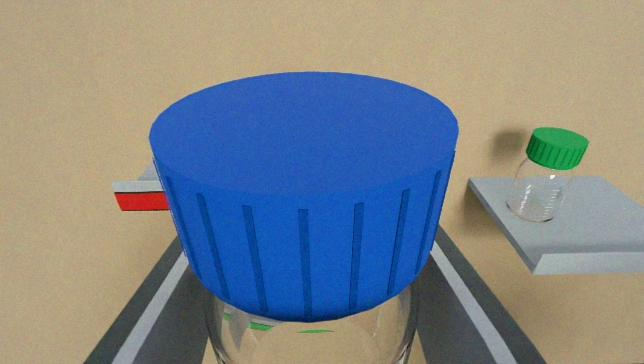

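Emit:
move(joints={"torso_yaw_rad": -0.9, "head_pan_rad": 0.3}, min_time_s=2.2, cameras=["head_camera", "left_wrist_camera"])

Scene clock: 103.93 s.
Joint torques (N m): left_arm=[-5.81 10.07 8.67 5.03 -1.75 -1.32 0.19] | right_arm=[-2.36 -9.96 -9.24 -2.05 0.75 0.15 0.09]
External joint torques (N m): left_arm=[-1.3 1.01 0.98 0.06 -0.38 -0.33 0.17] | right_arm=[0.65 -0.88 0.55 -0.06 -0.01 -0.05 0.1]
Wrist force (N): left_arm=[1.0 -6.7 0.1] | right_arm=[2.8 3.7 0.5]
Wrist torque (N m): left_arm=[0.18 0.13 -0.02] | right_arm=[-0.09 0.04 -0.01]
Wrist force, peak (N): left_arm=[0.9 -7.2 0.3] | right_arm=[3.1 4.9 1.5]
move: done
base_odometry: x=+3.723 y=-0.504 heading=-0.041
lidar_m: 0.48 0.51 0.70 1.36 2.13 3.07 5.35 2.97 2.40 1.90 0.69 0.50
base_status: not commanded
joint_positions: torso_squat_rad=+0.350 torso_shift_rad=+0.000 torso_pitch_rad=+0.000 torso_yaw_rad=-0.900 left_shoulder_pitch_rad=+0.650 left_shoulder_roll_rad=+1.522 left_shoulder_yaw_rad=+1.318 left_elbow_rad=-2.552 left_forearm_roll_rad=+1.013 left_wrist_pitch_rad=+0.960 left_hand_roll_rad=-0.501 left_gripper_m=+0.055 right_shoulder_pitch_rad=+0.857 right_shoulder_roll_rad=-1.278 right_shoulder_yaw_rad=-0.615 right_elbow_rad=-2.460 right_forearm_roll_rad=+0.286 right_wrist_pitch_rad=+0.432 right_hand_roll_rad=-0.095 right_gripper_m=+0.100 head_pan_rad=+0.300 head_tilt_rad=+0.200
joint_status: all done
wheel_motors_off: 0
motor_effort: left_wheel=+9(9) right_wheel=-7(9)
chest: x=-0.2280 y=-0.0002 z=+1.2475 quat_wxyz=(+0.900, +0.000, +0.000, -0.435) (m; base frame)
left_hand: x=+0.2533 y=-0.0755 z=+1.4396 quat_wxyz=(+0.243, +0.222, -0.638, -0.696) (m; base frame)
right_hand: x=-0.3060 y=-0.5447 z=+1.2800 quat_wxyz=(+0.667, -0.668, -0.233, +0.232) (m; base frame)
pictures: head_camera, left_wrist_camera
camera_calibration:
head_camera: T_world_to_cam=[[-0.590111, -0.807087, 0.0194808, -0.16411], [-0.142634, 0.0804769, -0.986498, 1.45731], [0.794623, -0.584922, -0.162608, 0.338461], [0, 0, 0, 1]] pos_world=[-0.157931, -0.0517579, 1.49586]
left_wrist_camera: T_world_to_cam=[[-0.805353, -0.592793, -0.00156123, 0.160392], [-0.320911, 0.438193, -0.839644, 1.35034], [0.498419, -0.675709, -0.543134, 0.678862], [0, 0, 0, 1]] pos_world=[0.224153, -0.0379169, 1.50277]

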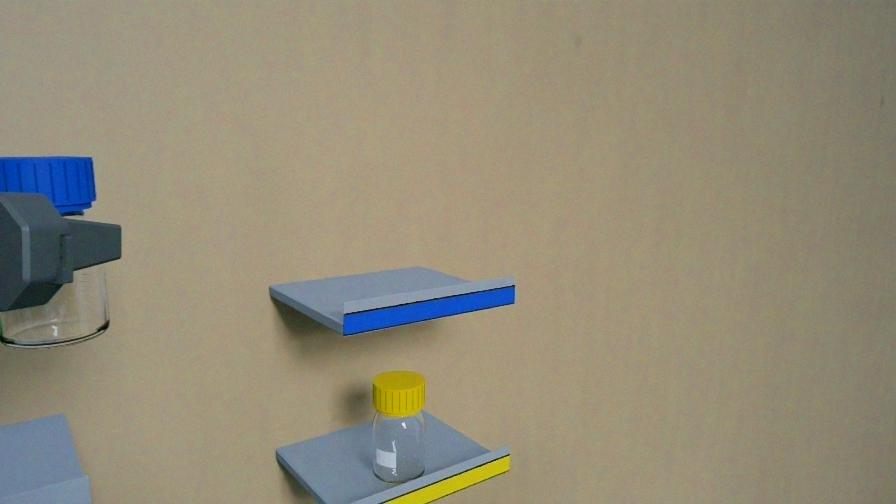

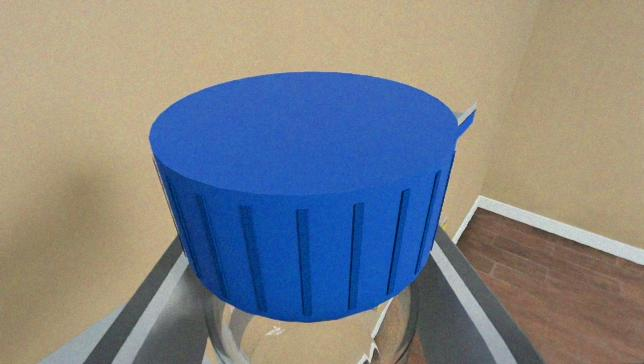

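Emit:
move(target={"side": "left", "x": 0.27, "y": -0.25, "z": 1.44, "quat_wxyz": [0.31094, 0.28494, -0.61254, -0.66844]}, min_time_s=1.2, cameras=["head_camera", "left_wrist_camera"])

Scene clock: 106.17 s.
Joint torques (N m): left_arm=[-16.46 -0.08 7.95 7.26 -2.04 0.38 0] | right_arm=[-2.22 -9.82 -8.83 -2 0.71 0.29 -0.02]
External joint torques (N m): left_arm=[-1.8 0.1 -0.85 0.75 -0.24 -0.11 -0.02] | right_arm=[0.79 -0.73 0.97 0 -0.05 0.1 -0.01]
Wrist force (N): left_arm=[1.0 -6.8 0.6] | right_arm=[2.4 4.3 0.4]
Wrist torque (N m): left_arm=[0.20 0.11 -0.15] | right_arm=[-0.25 0.02 0.01]
Wrist force, peak (N): left_arm=[-0.1 -7.3 -0.6] | right_arm=[3.2 5.0 1.3]
move: done
base_odometry: x=+3.723 y=-0.504 heading=-0.041
lidar_m: 0.48 0.50 0.69 1.35 2.13 3.07 5.36 2.97 2.39 1.89 0.69 0.51
base_status: not commanded
joint_positions: torso_squat_rad=+0.350 torso_shift_rad=+0.000 torso_pitch_rad=+0.000 torso_yaw_rad=-0.900 left_shoulder_pitch_rad=+0.776 left_shoulder_roll_rad=+2.462 left_shoulder_yaw_rad=+1.161 left_elbow_rad=-2.136 left_forearm_roll_rad=+0.657 left_wrist_pitch_rad=+1.204 left_hand_roll_rad=+0.245 left_gripper_m=+0.055 right_shoulder_pitch_rad=+0.857 right_shoulder_roll_rad=-1.278 right_shoulder_yaw_rad=-0.615 right_elbow_rad=-2.460 right_forearm_roll_rad=+0.286 right_wrist_pitch_rad=+0.432 right_hand_roll_rad=-0.095 right_gripper_m=+0.100 head_pan_rad=+0.300 head_tilt_rad=+0.200
joint_status: all done
wheel_motors_off: 0
motor_effort: left_wheel=+9(9) right_wheel=-7(8)
chest: x=-0.2280 y=-0.0002 z=+1.2475 quat_wxyz=(+0.900, +0.000, +0.000, -0.435) (m; base frame)
left_hand: x=+0.2698 y=-0.2500 z=+1.4400 quat_wxyz=(+0.311, +0.285, -0.613, -0.668) (m; base frame)
left_hand_status: reached (checked arc, planned for 1.2 s): 0 mm and 0.0 deg off.
right_hand: x=-0.3060 y=-0.5447 z=+1.2800 quat_wxyz=(+0.667, -0.668, -0.233, +0.232) (m; base frame)
pictures: head_camera, left_wrist_camera
camera_calibration:
head_camera: T_world_to_cam=[[-0.590111, -0.807087, 0.0194808, -0.16411], [-0.142634, 0.0804769, -0.986498, 1.45731], [0.794623, -0.584922, -0.162608, 0.338461], [0, 0, 0, 1]] pos_world=[-0.157931, -0.0517579, 1.49586]
left_wrist_camera: T_world_to_cam=[[-0.671848, -0.740687, -0.00181785, -0.00238525], [-0.400693, 0.365515, -0.840145, 1.43658], [0.622949, -0.563721, -0.542359, 0.546209], [0, 0, 0, 1]] pos_world=[0.233764, -0.218947, 1.50317]

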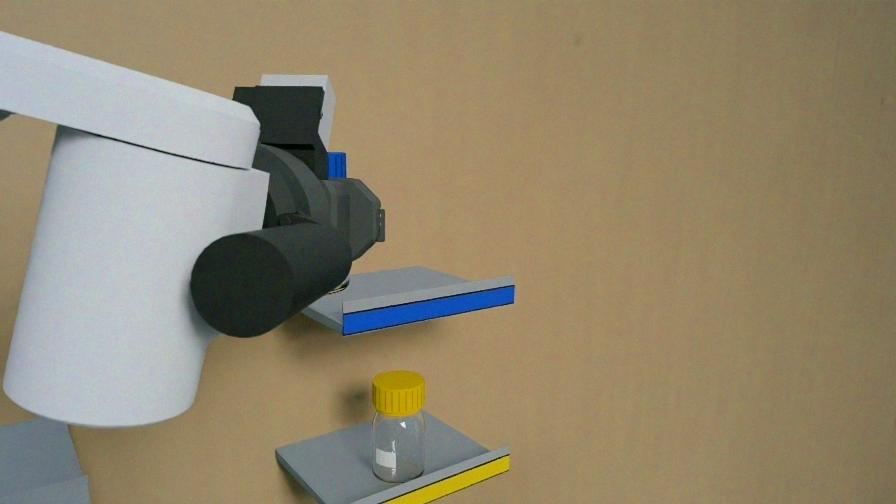

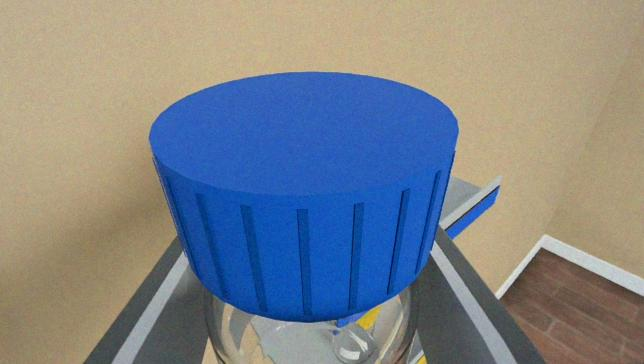

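Emit:
move(target={"side": "left", "x": 0.33, "y": -0.33, "z": 1.44, "quat_wxyz": [0.31094, 0.28494, -0.61254, -0.66844]}, min_time_s=0.8, cameras=["head_camera"])

Emit:
move(target={"side": "left", "x": 0.38, "y": -0.386, "z": 1.436, "quat_wxyz": [0.31094, 0.28494, -0.61254, -0.66844]}, min_time_s=0.8, cameras=["head_camera", "left_wrist_camera"])

Scene clock: 108.27 s.
Joint torques (N m): left_arm=[-22.11 -3.78 7.76 7.86 -1.74 0.59 0.14] | right_arm=[-2.11 -9.85 -8.88 -1.89 0.94 0.32 0.02]
External joint torques (N m): left_arm=[-2.49 -0.13 -1.17 0.94 -0.18 0.16 0.12] | right_arm=[0.9 -0.77 0.91 0.11 0.17 0.13 0.03]
Wrist force (N): left_arm=[1.2 -6.9 0.1] | right_arm=[2.1 4.1 0.6]
Wrist torque (N m): left_arm=[0.20 0.16 -0.01] | right_arm=[-0.16 -0.05 -0.02]
Wrist force, peak (N): left_arm=[1.9 -8.3 -0.1] | right_arm=[2.8 5.2 1.0]
move: done
base_odometry: x=+3.723 y=-0.504 heading=-0.041
lidar_m: 0.48 0.50 0.69 1.35 2.13 3.07 5.36 2.97 2.39 1.90 0.69 0.50
base_status: not commanded
joint_positions: torso_squat_rad=+0.350 torso_shift_rad=+0.000 torso_pitch_rad=+0.000 torso_yaw_rad=-0.900 left_shoulder_pitch_rad=+0.929 left_shoulder_roll_rad=+2.704 left_shoulder_yaw_rad=+1.148 left_elbow_rad=-1.667 left_forearm_roll_rad=+0.636 left_wrist_pitch_rad=+0.958 left_hand_roll_rad=+0.219 left_gripper_m=+0.055 right_shoulder_pitch_rad=+0.857 right_shoulder_roll_rad=-1.278 right_shoulder_yaw_rad=-0.615 right_elbow_rad=-2.460 right_forearm_roll_rad=+0.286 right_wrist_pitch_rad=+0.432 right_hand_roll_rad=-0.095 right_gripper_m=+0.100 head_pan_rad=+0.300 head_tilt_rad=+0.200
joint_status: all done
wheel_motors_off: 0
motor_effort: left_wheel=+9(9) right_wheel=-7(8)
chest: x=-0.2280 y=-0.0002 z=+1.2475 quat_wxyz=(+0.900, +0.000, +0.000, -0.435) (m; base frame)
left_hand: x=+0.3298 y=-0.3300 z=+1.4400 quat_wxyz=(+0.311, +0.285, -0.613, -0.668) (m; base frame)
left_hand_status: reached (checked arc, planned for 0.8 s): 0 mm and 0.0 deg off.
right_hand: x=-0.3060 y=-0.5447 z=+1.2800 quat_wxyz=(+0.667, -0.668, -0.233, +0.232) (m; base frame)
pictures: head_camera
camera_calibration:
head_camera: T_world_to_cam=[[-0.590111, -0.807087, 0.0194808, -0.16403], [-0.142634, 0.0804769, -0.986498, 1.4573], [0.794623, -0.584922, -0.162608, 0.338519], [0, 0, 0, 1]] pos_world=[-0.157931, -0.0516579, 1.49586]

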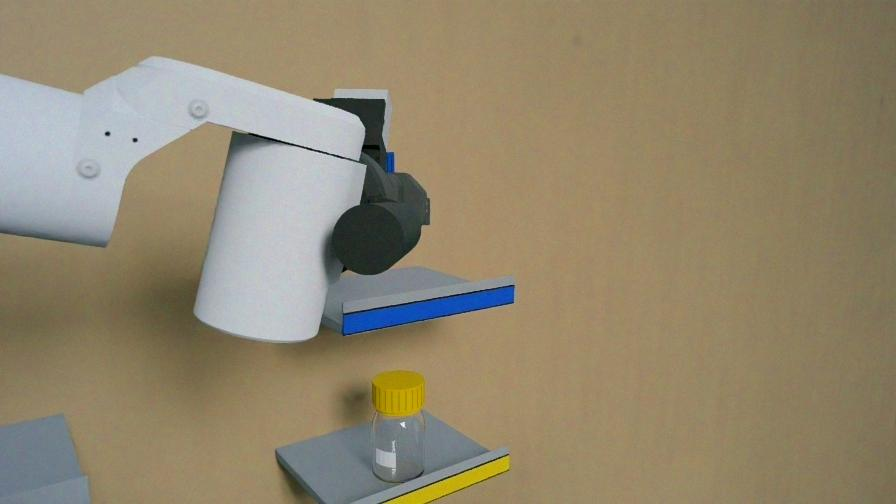

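Scene clock: 109.83 s.
Joint torques (N m): left_arm=[-26.1 -6.45 8.12 8.46 -1.44 0.44 0.17] | right_arm=[-2.33 -10.04 -8.66 -1.64 0.68 0.05 0.03]
External joint torques (N m): left_arm=[-2.68 -0.08 0.51 1.15 -0.17 0.21 0.16] | right_arm=[0.68 -0.96 1.13 0.36 -0.09 -0.14 0.04]
Wrist force (N): left_arm=[1.4 -6.7 0.2] | right_arm=[2.6 3.9 0.4]
Wrist torque (N m): left_arm=[0.18 0.15 -0.05] | right_arm=[-0.13 0.04 -0.03]
Wrist force, peak (N): left_arm=[2.2 -8.2 -0.2] | right_arm=[3.1 5.2 0.5]
move: done
base_odometry: x=+3.723 y=-0.504 heading=-0.041
lidar_m: 0.48 0.50 0.69 1.35 2.13 3.07 5.36 2.96 2.39 1.90 0.69 0.50
base_status: not commanded
joint_positions: torso_squat_rad=+0.350 torso_shift_rad=+0.000 torso_pitch_rad=+0.000 torso_yaw_rad=-0.900 left_shoulder_pitch_rad=+1.066 left_shoulder_roll_rad=+2.917 left_shoulder_yaw_rad=+1.151 left_elbow_rad=-1.205 left_forearm_roll_rad=+0.702 left_wrist_pitch_rad=+0.730 left_hand_roll_rad=+0.122 left_gripper_m=+0.055 right_shoulder_pitch_rad=+0.857 right_shoulder_roll_rad=-1.278 right_shoulder_yaw_rad=-0.615 right_elbow_rad=-2.460 right_forearm_roll_rad=+0.286 right_wrist_pitch_rad=+0.432 right_hand_roll_rad=-0.095 right_gripper_m=+0.100 head_pan_rad=+0.300 head_tilt_rad=+0.200
joint_status: all done
wheel_motors_off: 0
motor_effort: left_wheel=+8(9) right_wheel=-7(8)
chest: x=-0.2280 y=-0.0002 z=+1.2475 quat_wxyz=(+0.900, +0.000, +0.000, -0.435) (m; base frame)
left_hand: x=+0.3799 y=-0.3860 z=+1.4359 quat_wxyz=(+0.311, +0.285, -0.613, -0.668) (m; base frame)
left_hand_status: reached (checked arc, planned for 0.8 s): 0 mm and 0.0 deg off.
right_hand: x=-0.3060 y=-0.5447 z=+1.2800 quat_wxyz=(+0.667, -0.668, -0.233, +0.232) (m; base frame)
pictures: head_camera, left_wrist_camera
camera_calibration:
head_camera: T_world_to_cam=[[-0.590099, -0.807094, 0.0195598, -0.164146], [-0.142681, 0.0804124, -0.986497, 1.45729], [0.794623, -0.584921, -0.162609, 0.33852], [0, 0, 0, 1]] pos_world=[-0.157931, -0.0516577, 1.49586]
left_wrist_camera: T_world_to_cam=[[-0.671743, -0.740782, -0.00199604, -0.0289574], [-0.400664, 0.365587, -0.840127, 1.52695], [0.623081, -0.56355, -0.542386, 0.398788], [0, 0, 0, 1]] pos_world=[0.343864, -0.354947, 1.49907]

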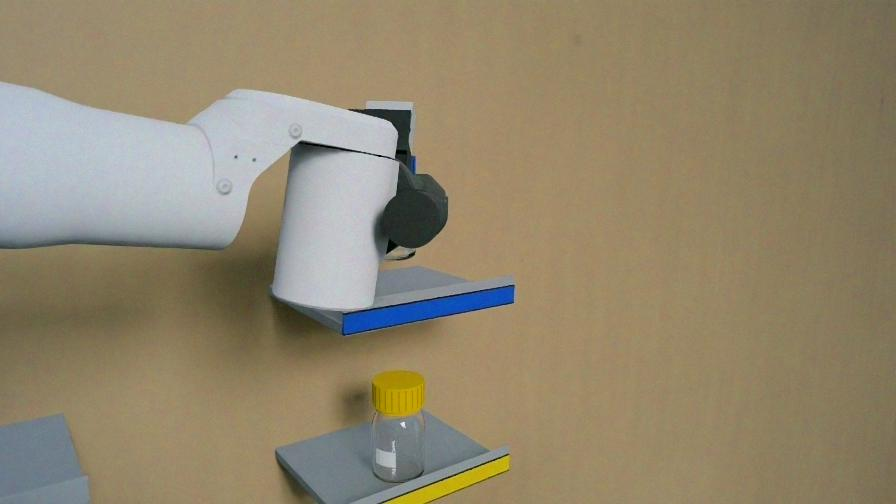

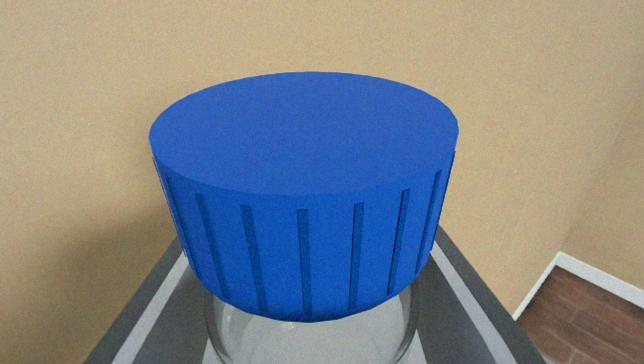

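Emit:
move(target={"side": "left", "x": 0.38, "y": -0.387, "z": 1.408, "quat_wxyz": [0.31094, 0.28494, -0.61254, -0.66844]}, min_time_s=0.6, cameras=["head_camera"])

Emit:
move(target={"side": "left", "x": 0.38, "y": -0.387, "z": 1.402, "quat_wxyz": [0.31094, 0.28494, -0.61254, -0.66844]}, min_time_s=0.4, cameras=["head_camera"])

Scene clock: 111.73 s.
Joint torques (N m): left_arm=[-25.75 -5.65 5.96 7.29 -1.63 0.71 0.42] | right_arm=[-2.19 -10.18 -8.68 -1.69 0.6 0.06 -0.11]
External joint torques (N m): left_arm=[-2.15 0.99 -1.87 0.11 -0.35 0.3 0.41] | right_arm=[0.83 -1.09 1.11 0.31 -0.16 -0.13 -0.1]
Wrist force (N): left_arm=[1.1 -6.4 0.5] | right_arm=[2.7 4.4 0.4]
Wrist torque (N m): left_arm=[0.15 0.13 -0.16] | right_arm=[-0.24 0.04 -0.02]
Wrist force, peak (N): left_arm=[1.4 -6.9 0.4] | right_arm=[2.5 5.4 1.0]
move: done
base_odometry: x=+3.723 y=-0.504 heading=-0.041
lidar_m: 0.48 0.50 0.69 1.35 2.13 3.07 5.36 2.97 2.40 1.90 0.69 0.51
base_status: not commanded
joint_positions: torso_squat_rad=+0.350 torso_shift_rad=+0.000 torso_pitch_rad=+0.000 torso_yaw_rad=-0.900 left_shoulder_pitch_rad=+1.106 left_shoulder_roll_rad=+2.918 left_shoulder_yaw_rad=+1.148 left_elbow_rad=-1.249 left_forearm_roll_rad=+0.623 left_wrist_pitch_rad=+0.752 left_hand_roll_rad=+0.207 left_gripper_m=+0.055 right_shoulder_pitch_rad=+0.857 right_shoulder_roll_rad=-1.278 right_shoulder_yaw_rad=-0.615 right_elbow_rad=-2.460 right_forearm_roll_rad=+0.286 right_wrist_pitch_rad=+0.432 right_hand_roll_rad=-0.095 right_gripper_m=+0.100 head_pan_rad=+0.300 head_tilt_rad=+0.200
joint_status: all done
wheel_motors_off: 0
motor_effort: left_wheel=+9(9) right_wheel=-7(8)
chest: x=-0.2280 y=-0.0002 z=+1.2475 quat_wxyz=(+0.900, +0.000, +0.000, -0.435) (m; base frame)
left_hand: x=+0.3795 y=-0.3872 z=+1.4088 quat_wxyz=(+0.311, +0.283, -0.611, -0.671) (m; base frame)
left_hand_status: reached (checked arc, planned for 0.6 s): 1 mm and 0.4 deg off.
right_hand: x=-0.3060 y=-0.5447 z=+1.2800 quat_wxyz=(+0.667, -0.668, -0.233, +0.232) (m; base frame)
pictures: head_camera
camera_calibration:
head_camera: T_world_to_cam=[[-0.590099, -0.807094, 0.0195598, -0.164146], [-0.142681, 0.0804124, -0.986497, 1.45729], [0.794623, -0.584921, -0.162609, 0.33852], [0, 0, 0, 1]] pos_world=[-0.157931, -0.0516577, 1.49586]

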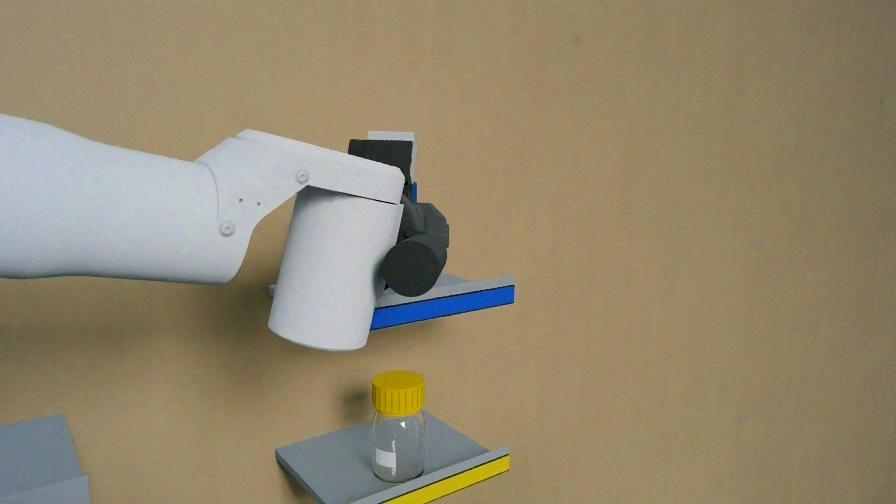

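Scene clock: 112.47 s.
Joint torques (N m): left_arm=[-24.9 -5.42 8 6.89 -1.67 0.7 0.45] | right_arm=[-2.23 -9.45 -8.44 -1.95 0.56 0.07 -0.04]
External joint torques (N m): left_arm=[-1.26 1.3 0.11 -0.23 -0.37 0.23 0.44] | right_arm=[0.78 -0.37 1.35 0.05 -0.2 -0.12 -0.03]
Wrist force (N): left_arm=[1.2 -6.7 0.5] | right_arm=[2.9 4.4 0.3]
Wrist torque (N m): left_arm=[0.19 0.14 -0.16] | right_arm=[-0.19 0.07 -0.06]
Wrist force, peak (N): left_arm=[1.4 -6.7 0.2] | right_arm=[3.0 4.7 0.7]
move: done
base_odometry: x=+3.723 y=-0.504 heading=-0.041
lidar_m: 0.48 0.50 0.69 1.36 2.14 3.08 5.35 2.97 2.40 1.89 0.69 0.50
base_status: not commanded
joint_positions: torso_squat_rad=+0.350 torso_shift_rad=+0.000 torso_pitch_rad=+0.000 torso_yaw_rad=-0.900 left_shoulder_pitch_rad=+1.120 left_shoulder_roll_rad=+2.918 left_shoulder_yaw_rad=+1.148 left_elbow_rad=-1.261 left_forearm_roll_rad=+0.588 left_wrist_pitch_rad=+0.763 left_hand_roll_rad=+0.239 left_gripper_m=+0.055 right_shoulder_pitch_rad=+0.857 right_shoulder_roll_rad=-1.278 right_shoulder_yaw_rad=-0.615 right_elbow_rad=-2.460 right_forearm_roll_rad=+0.286 right_wrist_pitch_rad=+0.432 right_hand_roll_rad=-0.095 right_gripper_m=+0.100 head_pan_rad=+0.300 head_tilt_rad=+0.200
joint_status: all done
wheel_motors_off: 0
motor_effort: left_wheel=+8(9) right_wheel=-7(8)
chest: x=-0.2280 y=-0.0002 z=+1.2475 quat_wxyz=(+0.900, +0.000, +0.000, -0.435) (m; base frame)
left_hand: x=+0.3800 y=-0.3869 z=+1.4023 quat_wxyz=(+0.311, +0.285, -0.612, -0.669) (m; base frame)
left_hand_status: reached (checked arc, planned for 0.4 s): 0 mm and 0.1 deg off.
right_hand: x=-0.3060 y=-0.5447 z=+1.2800 quat_wxyz=(+0.667, -0.668, -0.233, +0.232) (m; base frame)
pictures: head_camera
camera_calibration:
head_camera: T_world_to_cam=[[-0.590099, -0.807094, 0.0195598, -0.164146], [-0.142681, 0.0804124, -0.986497, 1.45729], [0.794623, -0.584921, -0.162609, 0.33852], [0, 0, 0, 1]] pos_world=[-0.157931, -0.0516577, 1.49586]

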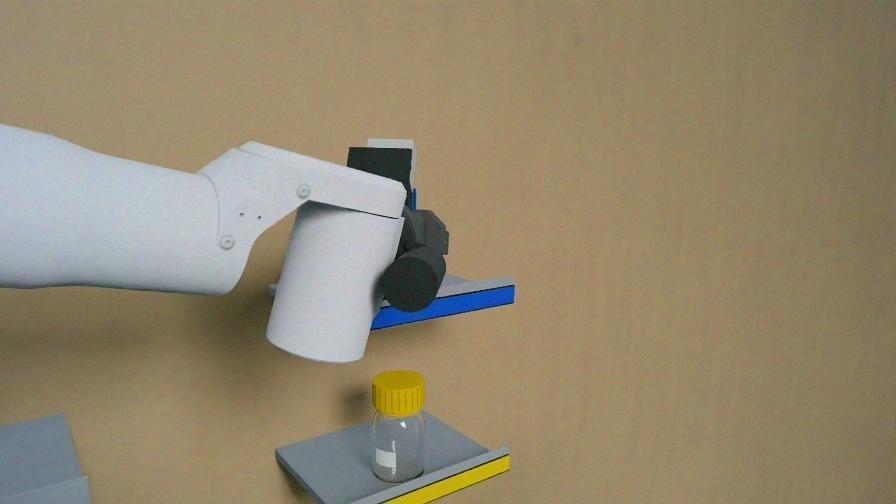

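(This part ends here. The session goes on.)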